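# Fit the camshaft into the engine case in time

## Task

Put the camshaft into the engine case, which stands free on the table. Push its shaft fully home in the exposed bearing on the case front, with its large gear engaged with the small crank gear in correct timing: the marked tooth on the small gear has to land in one of the two marked gaps on the large gear as they rotate. When finished, the engine case must still stand upright.

## Robot and tools

Robot: two arms, left_arm and right_arm, each with a two-finger parallel gripper and a wrist camera. Scene frame: origin at table-top height, halfway between the nominal arm bases; +x points out over the table, +z up, and left_arm sits on the +y side. These names do not match image left and right. Calibrated bases: left_arm at (+0.010, +0.304, +0.025) m, right_arm at (+0.014, -0.350, +0.031) m, both with almost no yaw. Each gripper's fingers point along its own +z axis and close along its y axis. The reported end_effector_position is the point between the finger pads, just behind the tips.

The 14-number row, shared by execute_actions and move: one flat list covering both arms. Numbers 1-7 are left_arm: dx, dy, dz, rx, ry, rz, opening. Numbers 8-14 are the same seven for right_arm. Every value must lie in [-1, 1], and the row always has 14 numbers, even if one arm stays still.

How the pose numbers work:
- dx, dy, dz and rx, ry, rz are offsets, not poses. They run along the scene frame's axes and are measured from that arm's Hand target as it stood when the action or move began.
- Scale: 1.0 = 0.6 m, or 180 degrees for rotations.
- rx, ry, rz form a single rotation vector, turning about the Hand target's position.
- Six zeros re-request the current Hand target. Repeating the same offset moves the arm further.
- If the translation part is longer than 1.0, it may be shortened along its line.

Opening is absolute, not an offset. +1 is fully open (about 87 mm between pads), 0.5 is about 69 mm, 0 is about 43 mm, -0.5 is about 18 mm, and -1 is closed. Any value you send is a command: 0 does not mean 'unchanged'. To keep a gripper as it is, resend its current command.

execute_actions(actions, cameras): actions is a list of actions. Each action is a table of at most 15 rows, and each row is one 1/30 s control step. A short table repeats its final row until 15 steps are done. Every row in an action is an offset from the pose at the start of that action, not from the row before. An empty actions list returns the state plus all camera images. cameras takes names, ["all"] or [].

move(target, speed, blend, opening_speed, blocking, cameras): drives each gripper in a straight line toward its offset target.
- target: one 14-number row, or a list of up to 15 rows. Every row counts from the same starting Hand targets.
- speed: m/s, 0.002 to 2.9, default 0.25; rotation is limited to twice that value in rad/s. Give one number, or one per target.
- blend: corner rounding in metres for lists; 0 means stop at each target.
- opening_speed: finger speed on the -1..+1 scale per second, at least 0.2.
- blocking=false returns after about 0.5 s while the move keeps running.
- A move lasts at most 10 s. Paths do not avoid obstacles or the other arm.
- Opening changes on later targets take effect only after the arms come to rest there.
- The result ends with a 'move:' line giving the outcome (done, off_target, moving, held, fault) and any limits: paced means the pose was clipped, held means steps were withheld. An arm not named in the outcome finished within 10 mm and 2 degrees. Neither done nor off_target tells you whether something is touched.

Other tools:
- wait(seconds 0-10): lets the scene run with the last commands held.
- stop(): brakes a running move; fast moves need room to stop.
- zoom_image(camera, region [x0, y0, x1, y1]): enlarges part of that camera's newest image; the region is at most 504x504 px.
- read_manual(section="licences"): returns licence texts only.
- finished_scene(scene): ends the scene, 1 or 2. It cannot be undone, and the goal must hold with the robot let go.

Cameras, all 896x504: cam_head_left, cam_head_right, cam_high, cam_low, cam_left_wrist, cam_right_wrist. Calibrations (K, distortion, T_world_to_cam) are given per camera. Fixed cameras may have shifted by a couple of degrees and millimetres. Wrist camera poses come from joint readings and can lag during motion.

Reading results:
- end_effector_position (m) and end_effector_quat_wxyz are in the scene frame.
- Hand target is the last commanded pose after clipping. The next offsets count from it.
- Tool commands shows the current gripper commands.
- grip_measured reads finger position on the command scale. In Joint positions, the gripper reads 0 for closed and 1 for open.
- Joint torques include the arm's own weight; joints 1-3 wrap at ±28 N m.
- Joint velocities may just say 'within noise'.
- Motor temperatures: MOTOR HOT appears at 75 °C. At 90 °C a fault folds that arm away for the rest of the scene. At 100 °C the arm goes limp.
- Calls that ran actions also list step-by-step gripper positions.

Control quirks:
- Commanded orientation is clipped to within 40 degrees of the gripper's measured orientation.
- Friction and gravity can leave the gripper short, low or tilted, especially at long reach. Small moves can fail or go sideways.
- Check the pose after each motion and send the remaining difference as an offset. Waiting does not close the gap.
- To stop pushing against something, command the target back past the gripper.
- Readings can be off by a few centimetres.
- To grip, command about 0.04 below the grip_measured value at first contact for full force (about 20 N per pad); less gives a lighter hold.

Avoid:
- dropping the camshaft or releasing it while it moves
- tipping the engine case or letting anything leave the table
- fast impacts, hard presses, or slamming fixed or heavy things
- any contact between the two arms or their grippers, including one gripper closing on the other's fingers
- strain on the wrist camera cables
- paths that pass near an arm's own base
- holding loads with an outstretched arm for long, which heats the motors

Loose parts may get nudged at random. The scene keeps running while you think, so plan concisely.

Each tool is called after "Call:" as a command line: name --argument value for each argument, lists and objects as JSON in quotes; but a table of rows of numbers goes row by row, as --pt "numbers of a row", without its own name.

## Session

Call:
execute_actions --actions '[]'

Scene clock: 0.00 s.
left_arm: end_effector_position=(+0.2761, +0.2475, +0.0832) grip_measured=+1.000 end_effector_quat_wxyz=(+0.489, -0.231, +0.841, -0.007) | right_arm: end_effector_position=(+0.2485, -0.2082, +0.2399) grip_measured=+0.980 end_effector_quat_wxyz=(+0.560, +0.105, +0.766, +0.299)
Joint positions: left_arm=[-0.473 0.969 0.323 -0.055 -0.629 -0.743 1] | right_arm=[0.613 0.494 0.463 -0.172 0.254 0.678 0.99]
Joint velocities: within noise
Joint torques (N m): no reading
Motor temperatures (°C): left_arm=[21 29 27 30 22 24 22] | right_arm=[23 29 26 26 19 24 20]
Heat: left arm: 30 °C; right arm: 29 °C.
Hand target: left_arm +0.2784, +0.2462, +0.0872; +0.493, -0.232, +0.839, -0.011 | right_arm +0.2495, -0.2076, +0.2478; +0.565, +0.106, +0.759, +0.304
Tool commands: left_gripper/opening=+1.0 right_gripper/opening=+1.0

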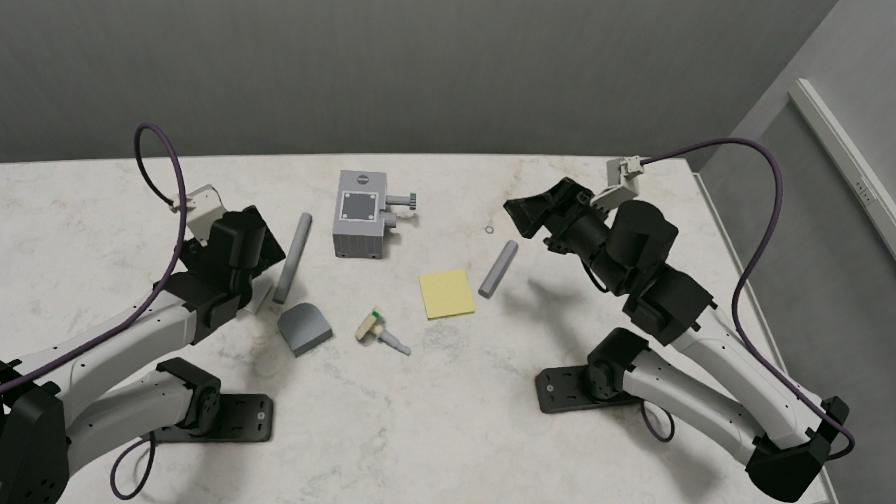

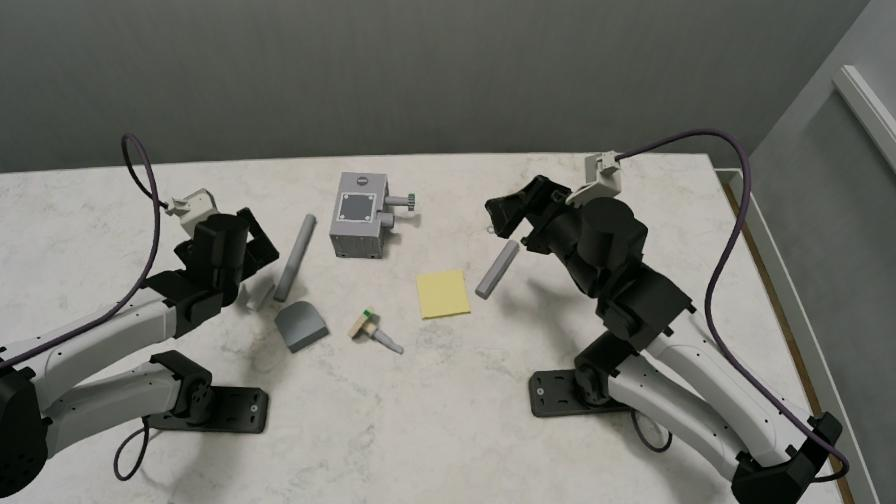

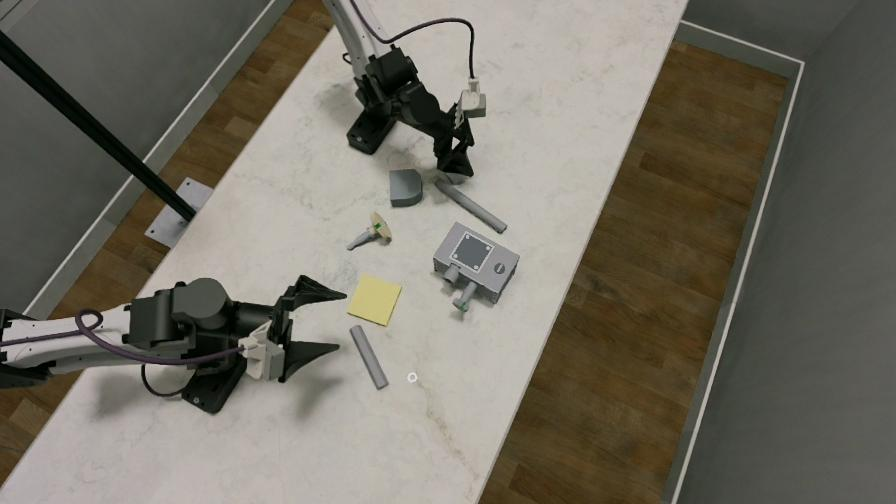

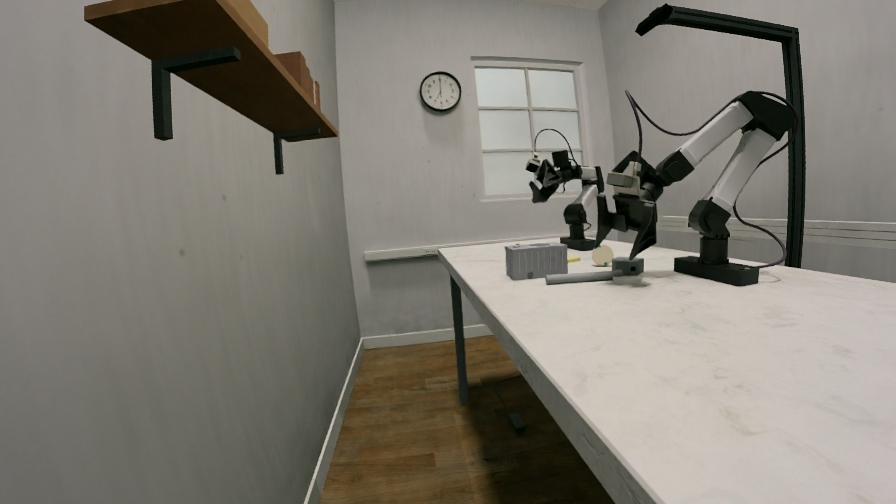

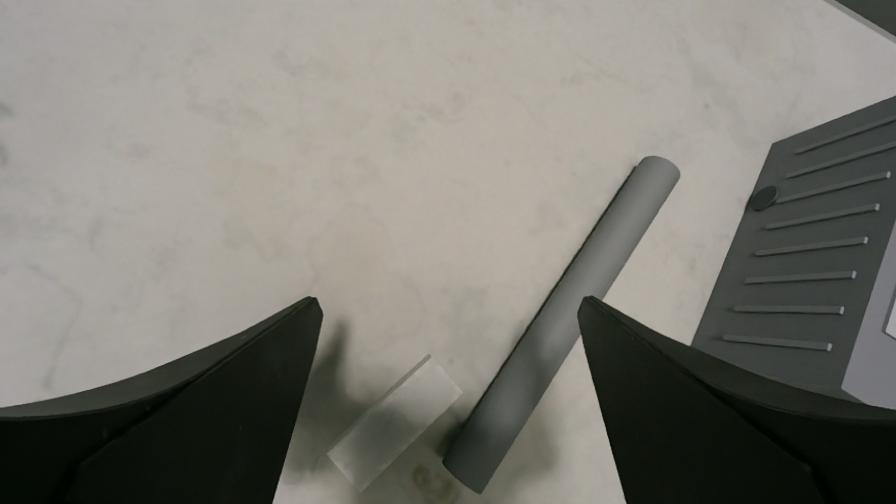

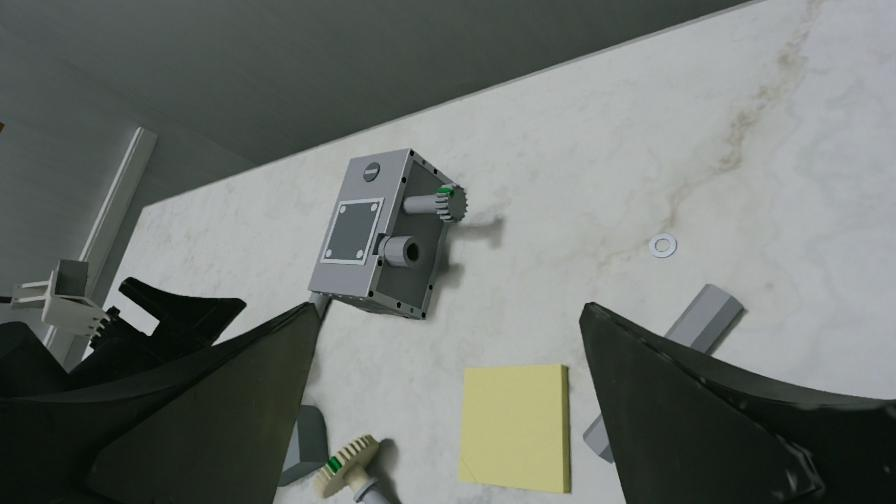

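Call:
zoom_image --camera "cam_right_wrist" --region '[270, 130, 490, 330]'

Call:
zoom_image --camera "cam_head_left" --region '[310, 150, 450, 380]'

Call:
zoom_image --camera "cam_head_right" --region '[320, 290, 440, 370]'

Call:
zoom_image --camera "cam_high" --region '[330, 190, 540, 330]'

Call:
zoom_image --camera "cam_right_wrist" --region '[260, 400, 430, 504]'

Scaled by 2.291.

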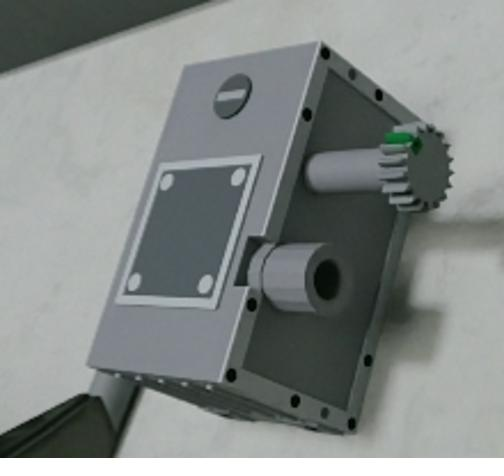

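Scaled by 2.191.

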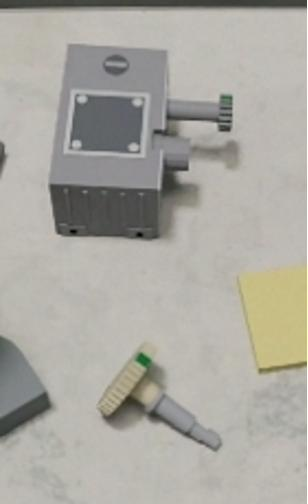

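Scaled by 4.200.

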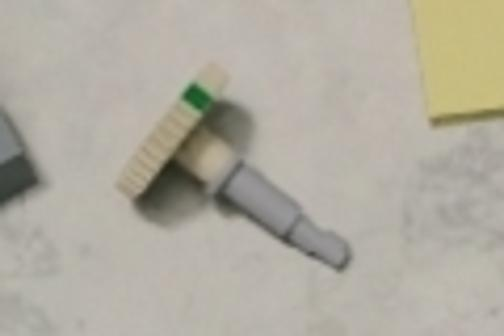

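Scaled by 2.400.

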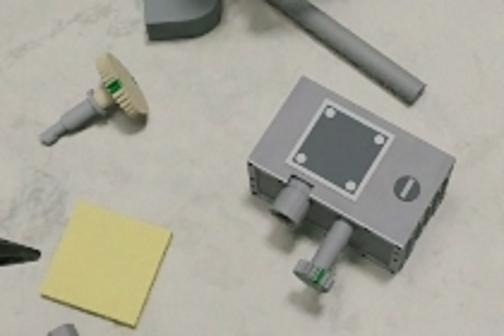

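Scaled by 2.965.

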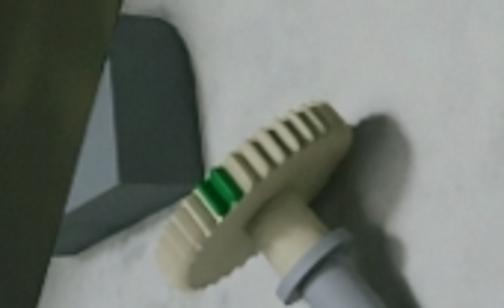

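Call:
move --target '[0,0,0,0,0,0,1,0.05,0.046,-0.13,-0.114,-0.181,0.257,1]' --cameras '["cam_right_wrist"]'

Call:
zoom_image --camera "cam_right_wrist" --region '[200, 20, 700, 330]'

Scene clock: 53.70 s.
left_arm: end_effector_position=(+0.2761, +0.2475, +0.0832) grip_measured=+1.000 end_effector_quat_wxyz=(+0.489, -0.231, +0.841, -0.007) | right_arm: end_effector_position=(+0.2721, -0.1794, +0.1606) grip_measured=+0.980 end_effector_quat_wxyz=(+0.584, -0.372, +0.609, +0.386)
Joint positions: left_arm=[-0.473 0.969 0.323 -0.055 -0.629 -0.743 1] | right_arm=[0.063 1.279 0.194 1.044 -1.07 0 0.99]
Joint torques (N m): left_arm=[0.12 -1.68 8.62 1.68 -0.2 0.08] | right_arm=[-0.61 -2.35 8.14 1.72 -0.02 -0.04]
Motor temperatures (°C): left_arm=[21 29 33 33 22 23 22] | right_arm=[23 29 32 33 19 23 20]
Heat: left arm: 33 °C; right arm: 33 °C.
Hand target: left_arm +0.2784, +0.2462, +0.0872; +0.493, -0.232, +0.839, -0.011 | right_arm +0.2794, -0.1799, +0.1697; +0.596, -0.380, +0.597, +0.380
Off the commanded pose: left_arm 0.005 m, 1 deg | right_arm 0.012 m, 2 deg.
move: off_target (right_arm)
camera_calibration:
cam_right_wrist: T_world_to_cam=[[0.904487, -0.424275, -0.0435249, -0.317453], [-0.354905, -0.692127, -0.628492, 0.094819], [0.236529, 0.58391, -0.776597, 0.309564], [0, 0, 0, 1]] pos_world=[0.247563, -0.249818, 0.286183]
Images, in order (width x height): cam_right_wrist 896x504.

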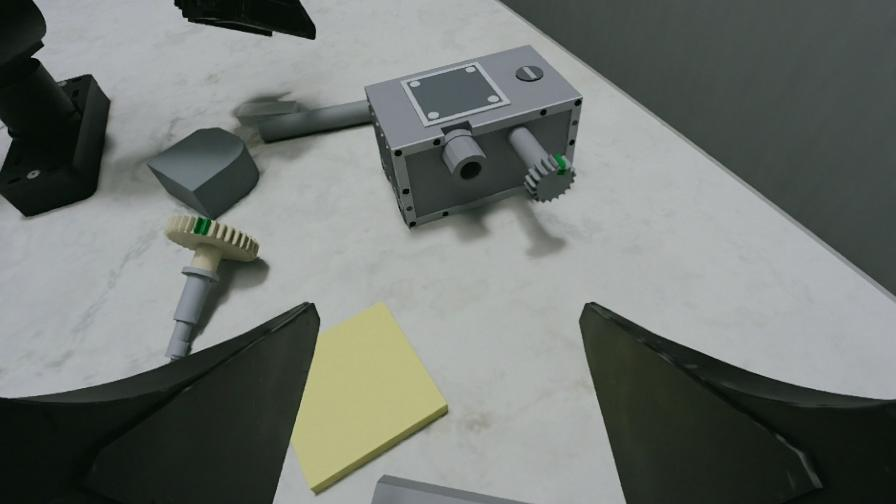

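Scaled by 1.008.

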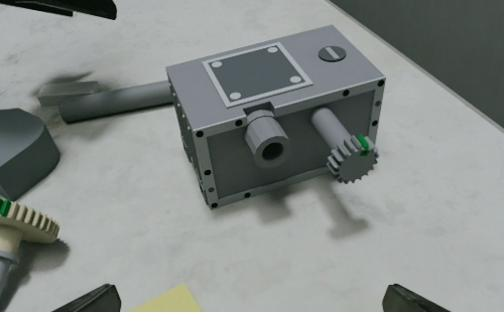

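Call:
move --target '[0,0,0,0,0,0,1,-0.191,0.358,-0.0,-0.516,-0.143,0.349,0.5]' --cameras '["cam_right_wrist","cam_head_left","cam_high"]'

Scene clock: 88.27 s.
left_arm: end_effector_position=(+0.2761, +0.2475, +0.0832) grip_measured=+1.000 end_effector_quat_wxyz=(+0.489, -0.231, +0.841, -0.007) | right_arm: end_effector_position=(+0.1623, +0.0315, +0.1683) grip_measured=+0.500 end_effector_quat_wxyz=(-0.004, +0.955, -0.297, -0.004)
Joint positions: left_arm=[-0.473 0.969 0.323 -0.055 -0.629 -0.743 1] | right_arm=[1.295 2.189 2.183 -1.556 -0.007 -1.245 0.75]
Joint torques (N m): left_arm=[0.21 -1.7 8.61 1.68 -0.2 0.09] | right_arm=[-0.18 -11.47 8.99 0.31 0.07 -0.1]
Heat: left arm: 34 °C; right arm: 33 °C.
Hand target: left_arm +0.2784, +0.2462, +0.0872; +0.493, -0.232, +0.839, -0.011 | right_arm +0.1648, +0.0348, +0.1698; +0.001, +0.957, -0.291, -0.001
Off the commanded pose: left_arm 0.005 m, 1 deg | right_arm 0.004 m, 1 deg.
joint sent to its limit (right arm) — joint 4 (wrist pitch), lower limit. The joint targets still meet the commanded pose.
move: done
camera_calibration:
cam_right_wrist: T_world_to_cam=[[0.573055, 0.819494, 0.00613849, -0.122037], [0.531067, -0.377047, 0.758817, -0.180454], [0.624161, -0.431584, -0.651275, 0.166315], [0, 0, 0, 1]] pos_world=[0.0619595, 0.103748, 0.245998]
Images, in order (width x height): cam_head_left 896x504, cam_high 896x504, cam_right_wrist 896x504.

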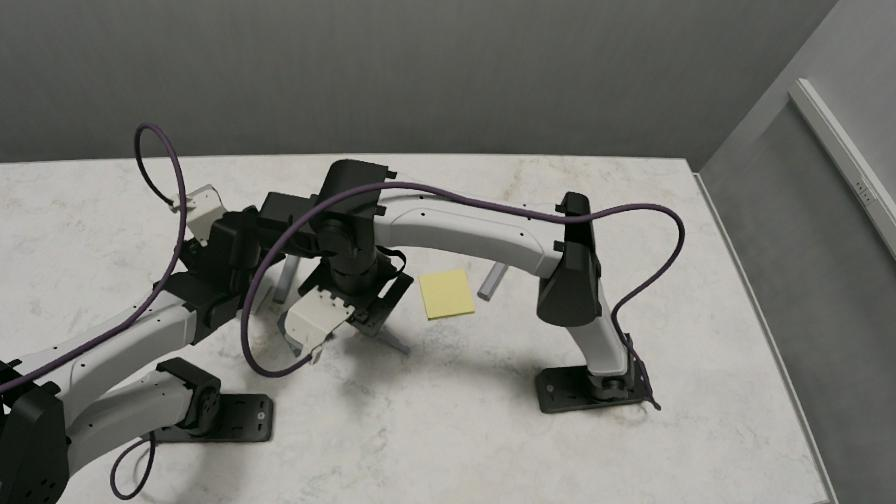

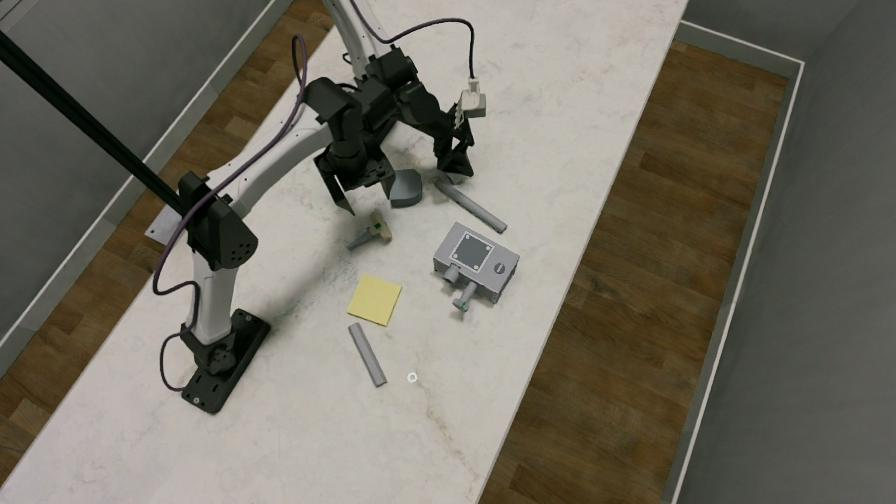

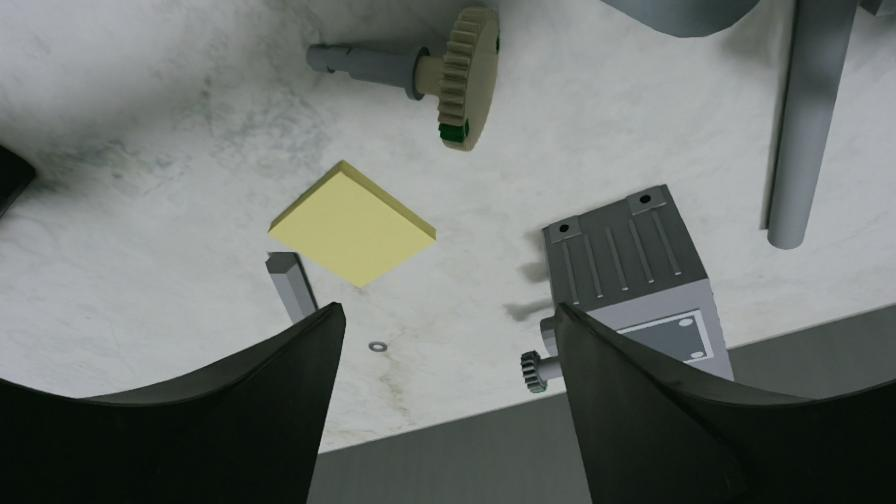

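Call:
zoom_image --camera "cam_right_wrist" --region '[300, 0, 520, 160]'

Call:
zoom_image --camera "cam_right_wrist" --region '[490, 280, 620, 410]'

Call:
zoom_image --camera "cam_high" --region '[430, 215, 530, 325]'

Call:
zoom_image --camera "cam_low" --region '[490, 220, 660, 300]'

Scaled by 2.291.

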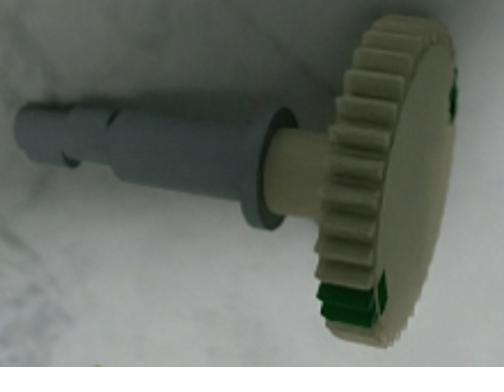

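Scaled by 3.877.

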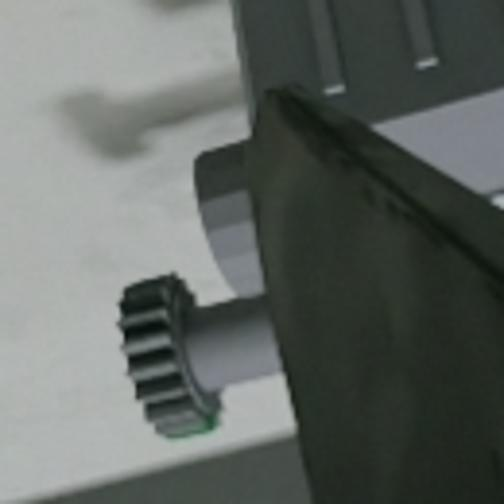

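Scaled by 4.582.

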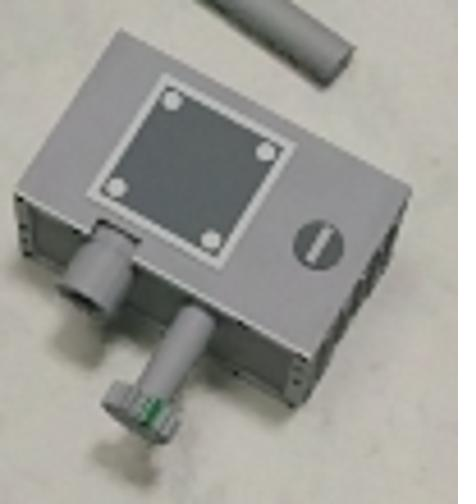

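This scene's latest camera images include none from cam_low. They are from: cam_head_left, cam_high, cam_right_wrist. cam_low's image comes with the result of a call that names it in "cameras".

Call:
move --target '[0,0,0,0,0,0,1,0.067,-0.06,-0.138,0.210,0.157,0.026,0]' --cameras '["cam_right_wrist","cam_head_right","cam_high"]'

Call:
zoom_image --camera "cam_right_wrist" --region '[250, 0, 650, 400]'

Scene clock: 162.47 s.
left_arm: end_effector_position=(+0.2761, +0.2475, +0.0832) grip_measured=+1.000 end_effector_quat_wxyz=(+0.489, -0.231, +0.841, -0.007) | right_arm: end_effector_position=(+0.2054, -0.0047, +0.0805) grip_measured=+0.000 end_effector_quat_wxyz=(-0.221, +0.888, -0.240, -0.323)
Joint positions: left_arm=[-0.473 0.969 0.323 -0.055 -0.629 -0.743 1] | right_arm=[0.818 1.931 1.337 -0.864 -0.798 -1.749 0.5]
Joint torques (N m): left_arm=[0.13 -1.66 8.65 1.66 -0.19 0.08] | right_arm=[-0.14 -12.36 5.38 0.64 -0.5 -0.1]
Motor temperatures (°C): left_arm=[20 28 35 33 22 23 22] | right_arm=[23 42 33 26 19 23 20]
Heat: left arm: 35 °C; right arm: 42 °C.
Hand target: left_arm +0.2784, +0.2462, +0.0872; +0.493, -0.232, +0.839, -0.011 | right_arm +0.2049, -0.0012, +0.0869; -0.236, +0.888, -0.228, -0.323
Off the commanded pose: left_arm 0.005 m, 1 deg | right_arm 0.007 m, 2 deg.
move: done
camera_calibration:
cam_right_wrist: T_world_to_cam=[[0.575067, 0.784694, 0.231416, -0.135259], [0.790204, -0.606014, 0.0912439, -0.150914], [0.21184, 0.130394, -0.968567, 0.179393], [0, 0, 0, 1]] pos_world=[0.159033, -0.00871131, 0.218826]
Images, in order (width x height): cam_head_right 896x504, cam_high 896x504, cam_right_wrist 896x504.

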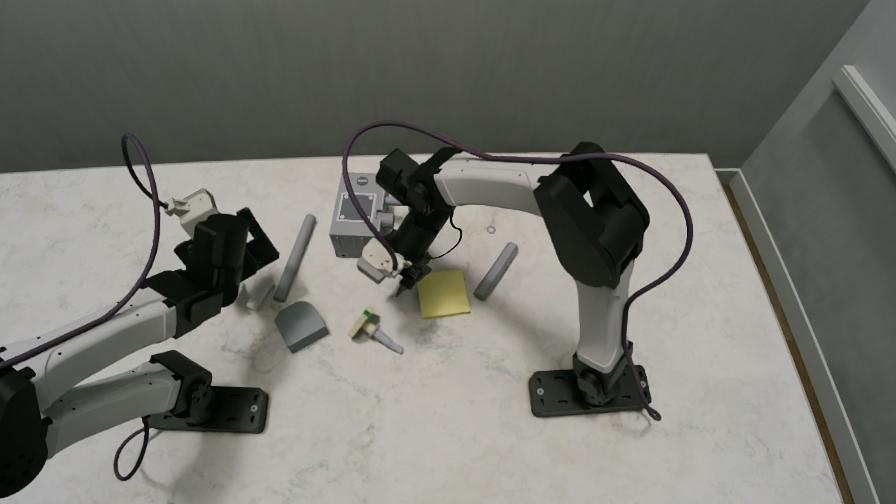

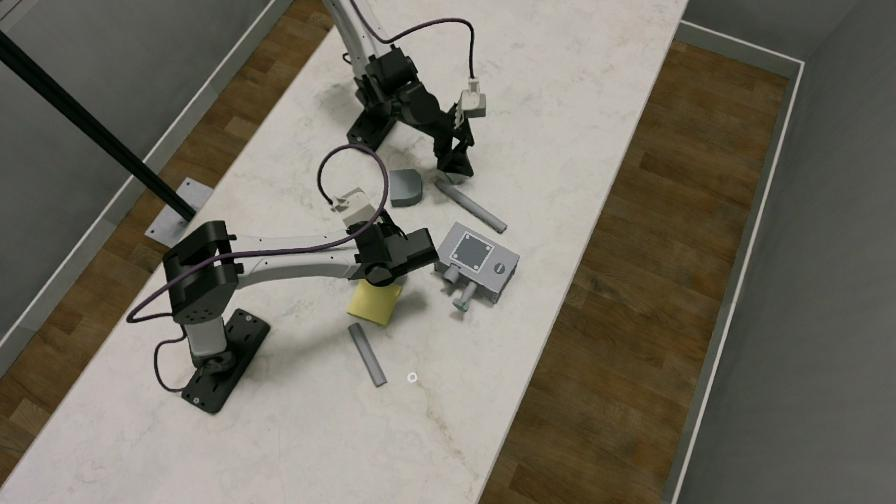

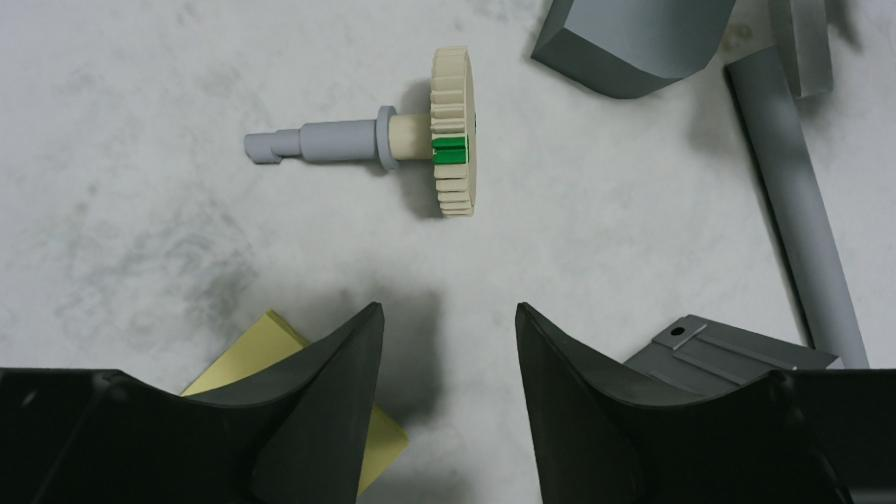

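Scaled by 1.260.

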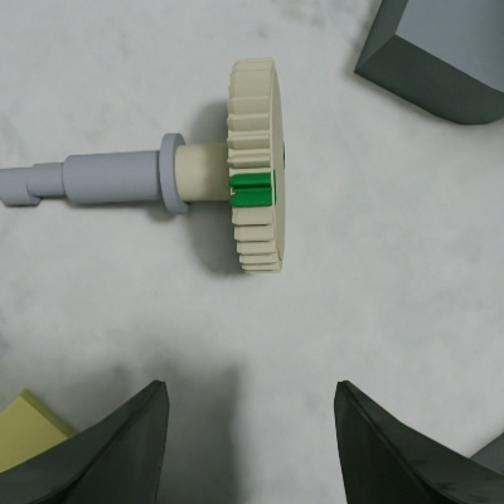

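Call:
move --target '[0,0,0,0,0,0,1,-0.05,0.0625,-0.052,0,0,0,0]' --speed 0.1 --cameras '["cam_right_wrist","cam_high"]'

Call:
zoom_image --camera "cam_right_wrist" --region '[250, 100, 650, 500]'

Scene clock: 176.27 s.
left_arm: end_effector_position=(+0.2761, +0.2475, +0.0832) grip_measured=+1.000 end_effector_quat_wxyz=(+0.489, -0.231, +0.841, -0.007) | right_arm: end_effector_position=(+0.1759, +0.0365, +0.0625) grip_measured=+0.000 end_effector_quat_wxyz=(-0.240, +0.889, -0.223, -0.321)
Joint positions: left_arm=[-0.473 0.969 0.323 -0.055 -0.629 -0.743 1] | right_arm=[0.946 1.951 1.266 -0.612 -0.789 -1.59 0.5]
Joint torques (N m): left_arm=[0.16 -1.69 8.66 1.67 -0.18 0.07] | right_arm=[-0.09 -9.55 5.46 0.9 -0.32 0.14]
Heat: left arm: 35 °C; right arm: 43 °C.
Hand target: left_arm +0.2784, +0.2462, +0.0872; +0.493, -0.232, +0.839, -0.011 | right_arm +0.1750, +0.0363, +0.0557; -0.236, +0.888, -0.228, -0.323
Off the commanded pose: left_arm 0.005 m, 1 deg | right_arm 0.007 m, 1 deg.
move: done
camera_calibration:
cam_right_wrist: T_world_to_cam=[[0.556123, 0.783245, 0.277947, -0.145963], [0.798868, -0.596009, 0.081137, -0.102277], [0.229209, 0.176921, -0.957164, 0.157431], [0, 0, 0, 1]] pos_world=[0.126794, 0.0255139, 0.199555]
Images, in order (width x height): cam_high 896x504, cam_right_wrist 896x504.

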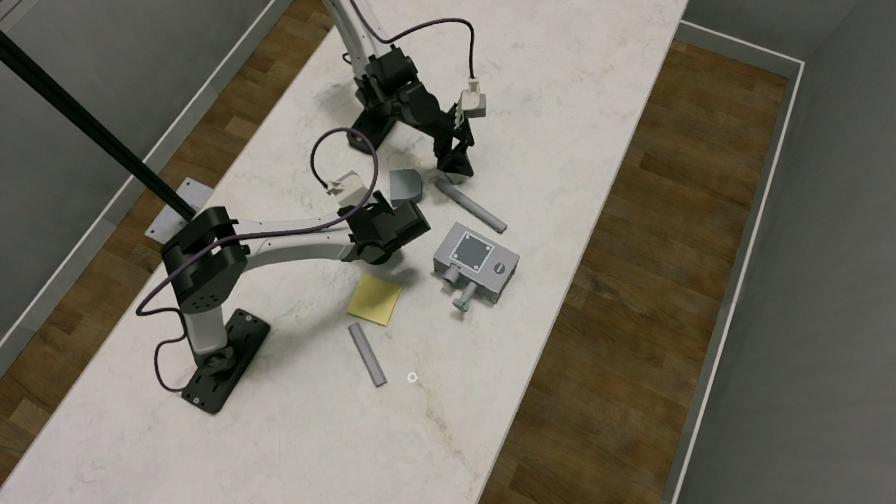

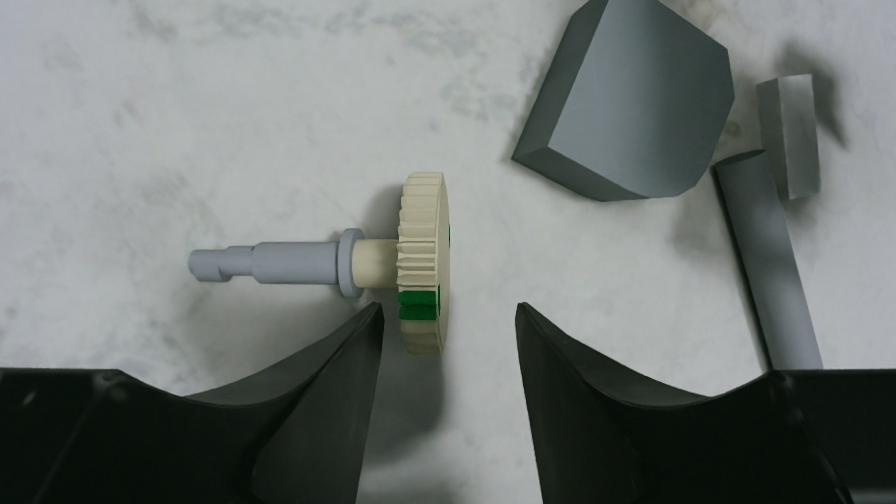

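Scaled by 1.260.

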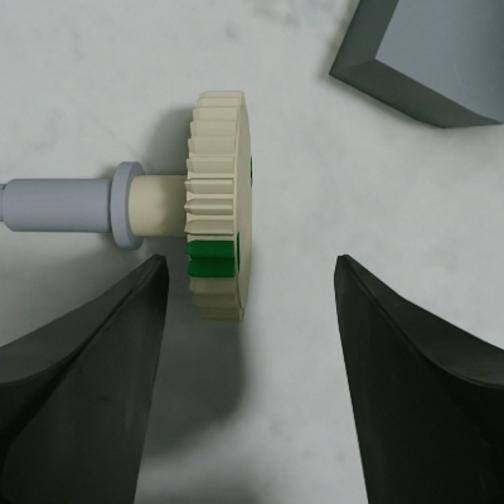

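Call:
move --target '[0,0,0,0,0,0,1,-0.0033,-0.009,-0.024,0,0,0,0]' --speed 0.1 --cameras '["cam_right_wrist"]'

Call:
zoom_image --camera "cam_right_wrist" --region '[250, 100, 650, 500]'

Scene clock: 185.33 s.
left_arm: end_effector_position=(+0.2761, +0.2475, +0.0832) grip_measured=+1.000 end_effector_quat_wxyz=(+0.489, -0.231, +0.841, -0.007) | right_arm: end_effector_position=(+0.1725, +0.0317, +0.0485) grip_measured=+0.000 end_effector_quat_wxyz=(-0.239, +0.889, -0.224, -0.321)
Joint positions: left_arm=[-0.473 0.969 0.323 -0.055 -0.629 -0.743 1] | right_arm=[0.946 1.956 1.213 -0.555 -0.788 -1.589 0.5]
Joint torques (N m): left_arm=[0.12 -1.72 8.65 1.67 -0.18 0.1] | right_arm=[-0.36 -9.18 5.27 0.89 -0.34 0.07]
Heat: left arm: 35 °C; right arm: 41 °C.
Hand target: left_arm +0.2784, +0.2462, +0.0872; +0.493, -0.232, +0.839, -0.011 | right_arm +0.1730, +0.0309, +0.0412; -0.236, +0.888, -0.228, -0.323
Off the commanded pose: left_arm 0.005 m, 1 deg | right_arm 0.007 m, 1 deg.
move: done
camera_calibration:
cam_right_wrist: T_world_to_cam=[[0.556716, 0.783679, 0.275526, -0.136398], [0.798772, -0.596089, 0.0814923, -0.101256], [0.228102, 0.174714, -0.957833, 0.146076], [0, 0, 0, 1]] pos_world=[0.123495, 0.0210133, 0.185749]
Images, in order (width x height): cam_right_wrist 896x504.

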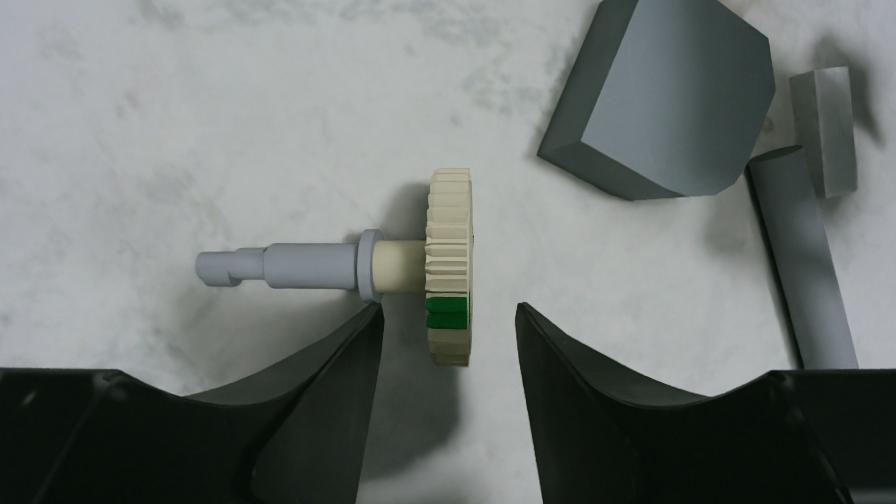

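Scaled by 1.260.

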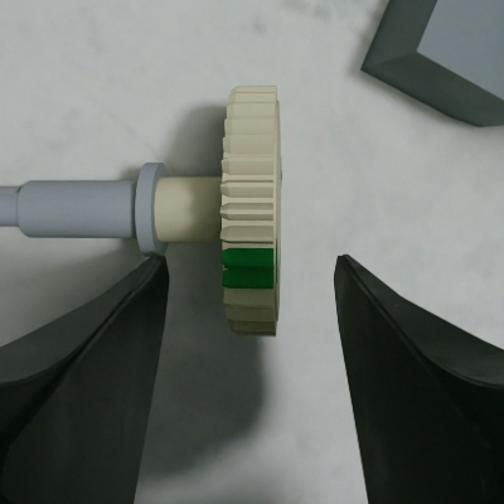

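Call:
move --target '[0,0,0,0,0,0,1,0,0,0,0,0,0,-0.85]' --opening_speed 0.5 --cameras '["cam_right_wrist"]'

Scene clock: 192.17 s.
left_arm: end_effector_position=(+0.2761, +0.2475, +0.0832) grip_measured=+1.000 end_effector_quat_wxyz=(+0.489, -0.231, +0.841, -0.007) | right_arm: end_effector_position=(+0.1733, +0.0326, +0.0488) grip_measured=-0.649 end_effector_quat_wxyz=(-0.241, +0.889, -0.223, -0.320)
Joint positions: left_arm=[-0.473 0.969 0.323 -0.055 -0.629 -0.743 1] | right_arm=[0.946 1.956 1.213 -0.55 -0.787 -1.589 0.175]
Joint torques (N m): left_arm=[0.17 -1.74 8.69 1.66 -0.19 0.09] | right_arm=[-0.38 -9.18 5.3 0.88 -0.35 0.06]
Heat: left arm: 36 °C; right arm: 40 °C.
Hand target: left_arm +0.2784, +0.2462, +0.0872; +0.493, -0.232, +0.839, -0.011 | right_arm +0.1731, +0.0309, +0.0412; -0.236, +0.888, -0.228, -0.323
Off the commanded pose: left_arm 0.005 m, 1 deg | right_arm 0.008 m, 1 deg.
move: done
camera_calibration:
cam_right_wrist: T_world_to_cam=[[0.555832, 0.782476, 0.280681, -0.137677], [0.798264, -0.596633, 0.0824804, -0.101359], [0.232003, 0.178213, -0.95625, 0.145002], [0, 0, 0, 1]] pos_world=[0.123796, 0.0214135, 0.185662]
Images, in order (width x height): cam_right_wrist 896x504.

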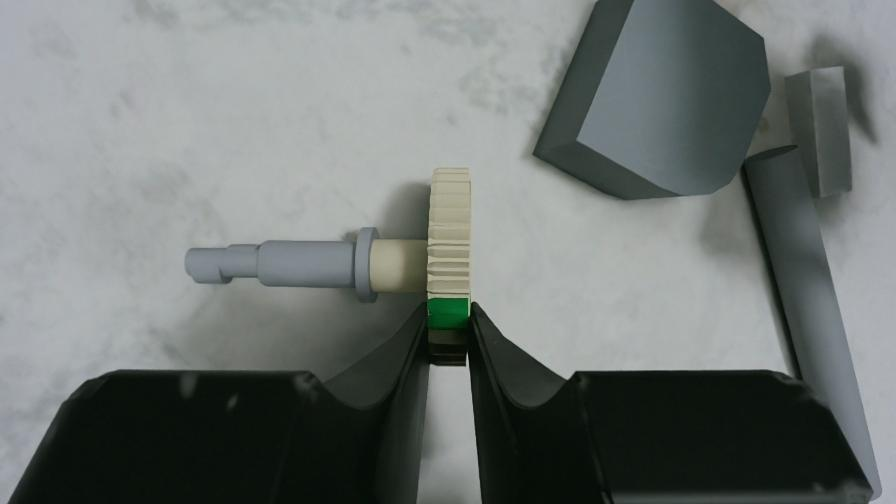

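Call:
move --pt "0 0 0 0 0 0 1 0 -0.05 0.2 0 0 0 -0.85" --pt "0 0 0 0 0 0 1 0.211 -0.268 0.265 -0.280 0.220 -0.797 -0.85" --blend 0.03 --cameras '["all"]'

Scene clock: 215.97 s.
left_arm: end_effector_position=(+0.2761, +0.2475, +0.0832) grip_measured=+1.000 end_effector_quat_wxyz=(+0.489, -0.231, +0.841, -0.007) | right_arm: end_effector_position=(+0.2954, -0.1316, +0.1947) grip_measured=-0.649 end_effector_quat_wxyz=(+0.011, +0.027, +1.000, +0.011)
Joint positions: left_arm=[-0.473 0.969 0.323 -0.055 -0.629 -0.743 1] | right_arm=[0.588 2.029 2.045 -1.557 -0.005 0.642 0.175]
Joint torques (N m): left_arm=[0.12 -1.69 8.66 1.67 -0.19 0.05] | right_arm=[-0.44 -10.93 9.43 0.35 0.12 0.13]
Heat: left arm: 36 °C; right arm: 39 °C.
Hand target: left_arm +0.2784, +0.2462, +0.0872; +0.493, -0.232, +0.839, -0.011 | right_arm +0.2996, -0.1299, +0.2003; +0.000, +0.034, +0.999, +0.000
Off the commanded pose: left_arm 0.005 m, 1 deg | right_arm 0.007 m, 2 deg.
joint sent to its limit (right arm) — joint 4 (wrist pitch), lower limit. The joint targets are off in orientation, not in position.
move: done
camera_calibration:
cam_right_wrist: T_world_to_cam=[[-0.0624046, -0.997803, -0.0222597, -0.110719], [-0.659449, 0.0244816, 0.75135, 0.0732805], [-0.749154, 0.0615669, -0.659528, 0.502256], [0, 0, 0, 1]] pos_world=[0.417683, -0.143192, 0.273728]

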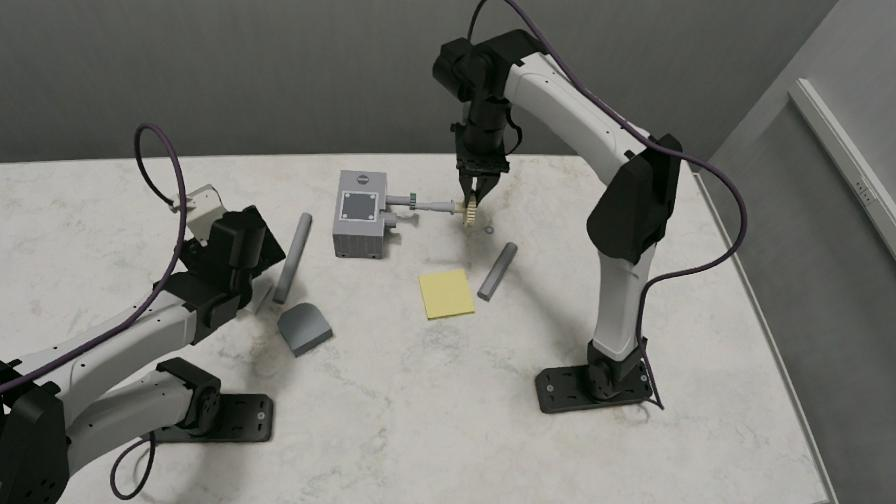

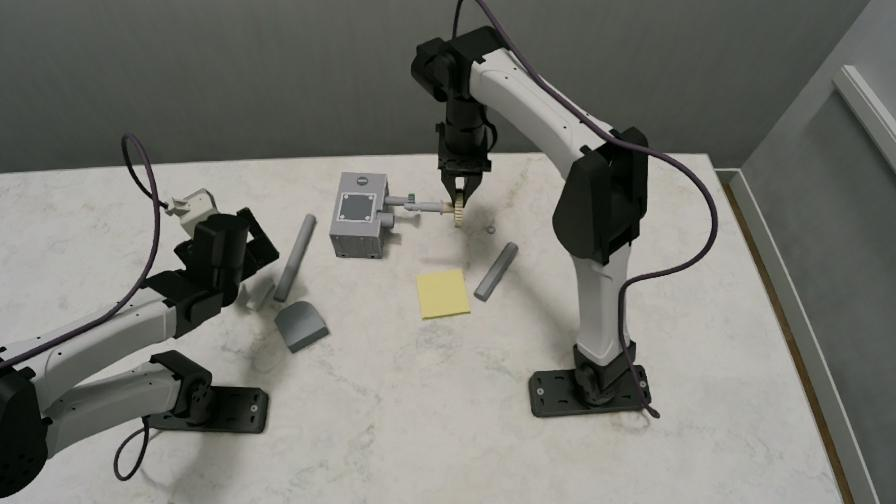

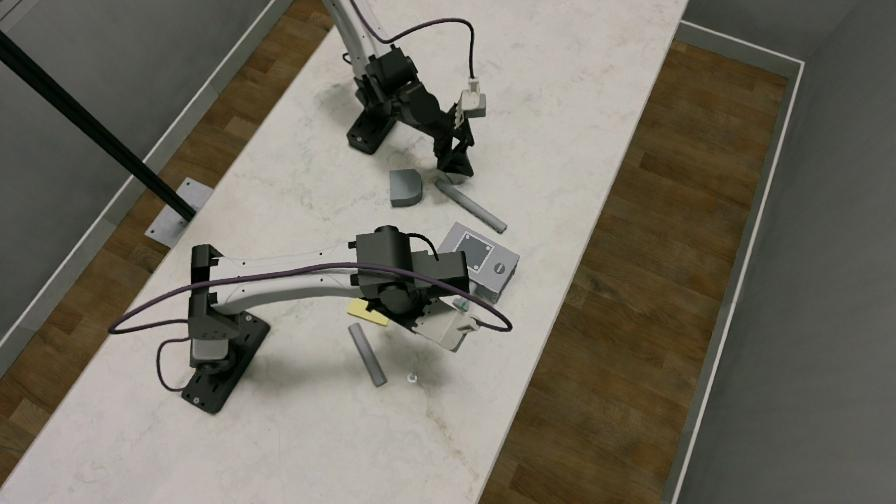

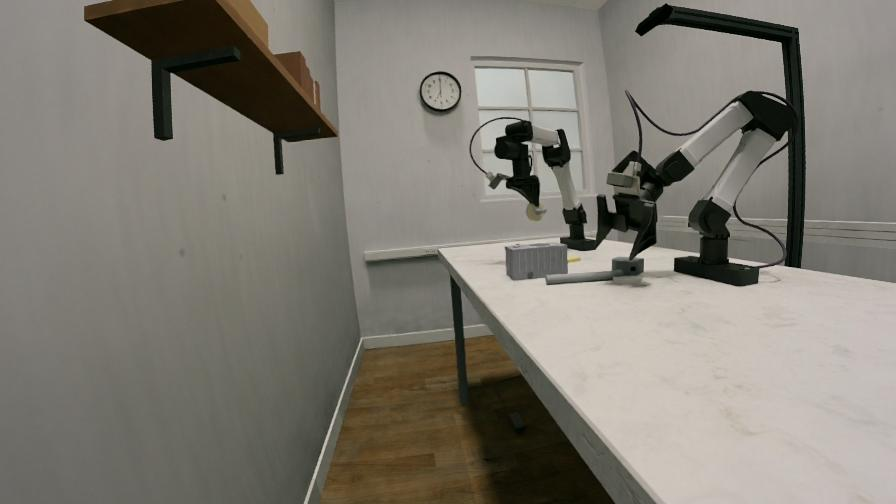

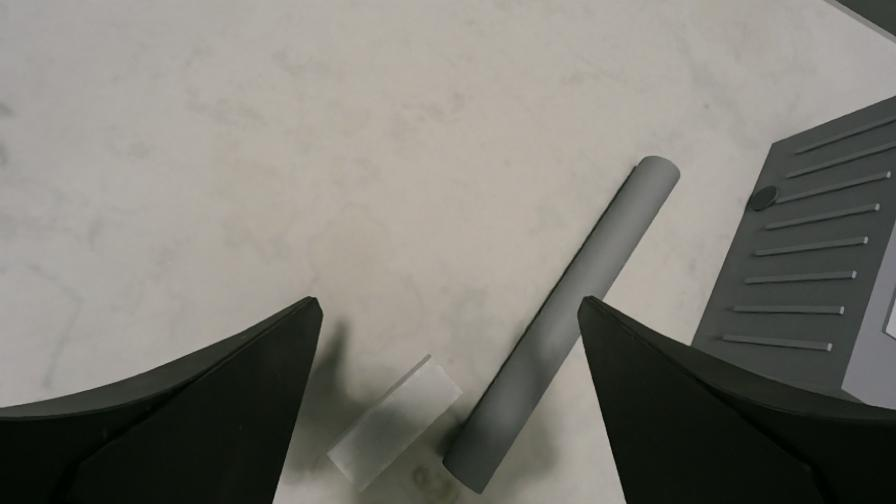

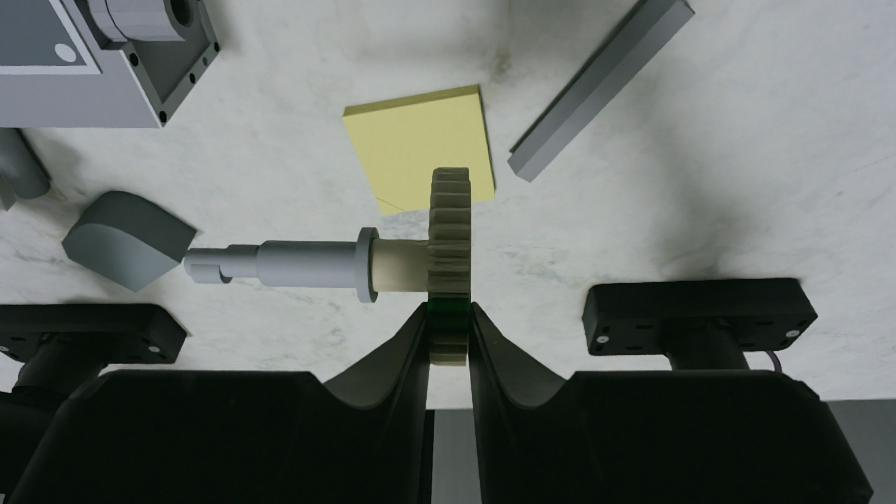

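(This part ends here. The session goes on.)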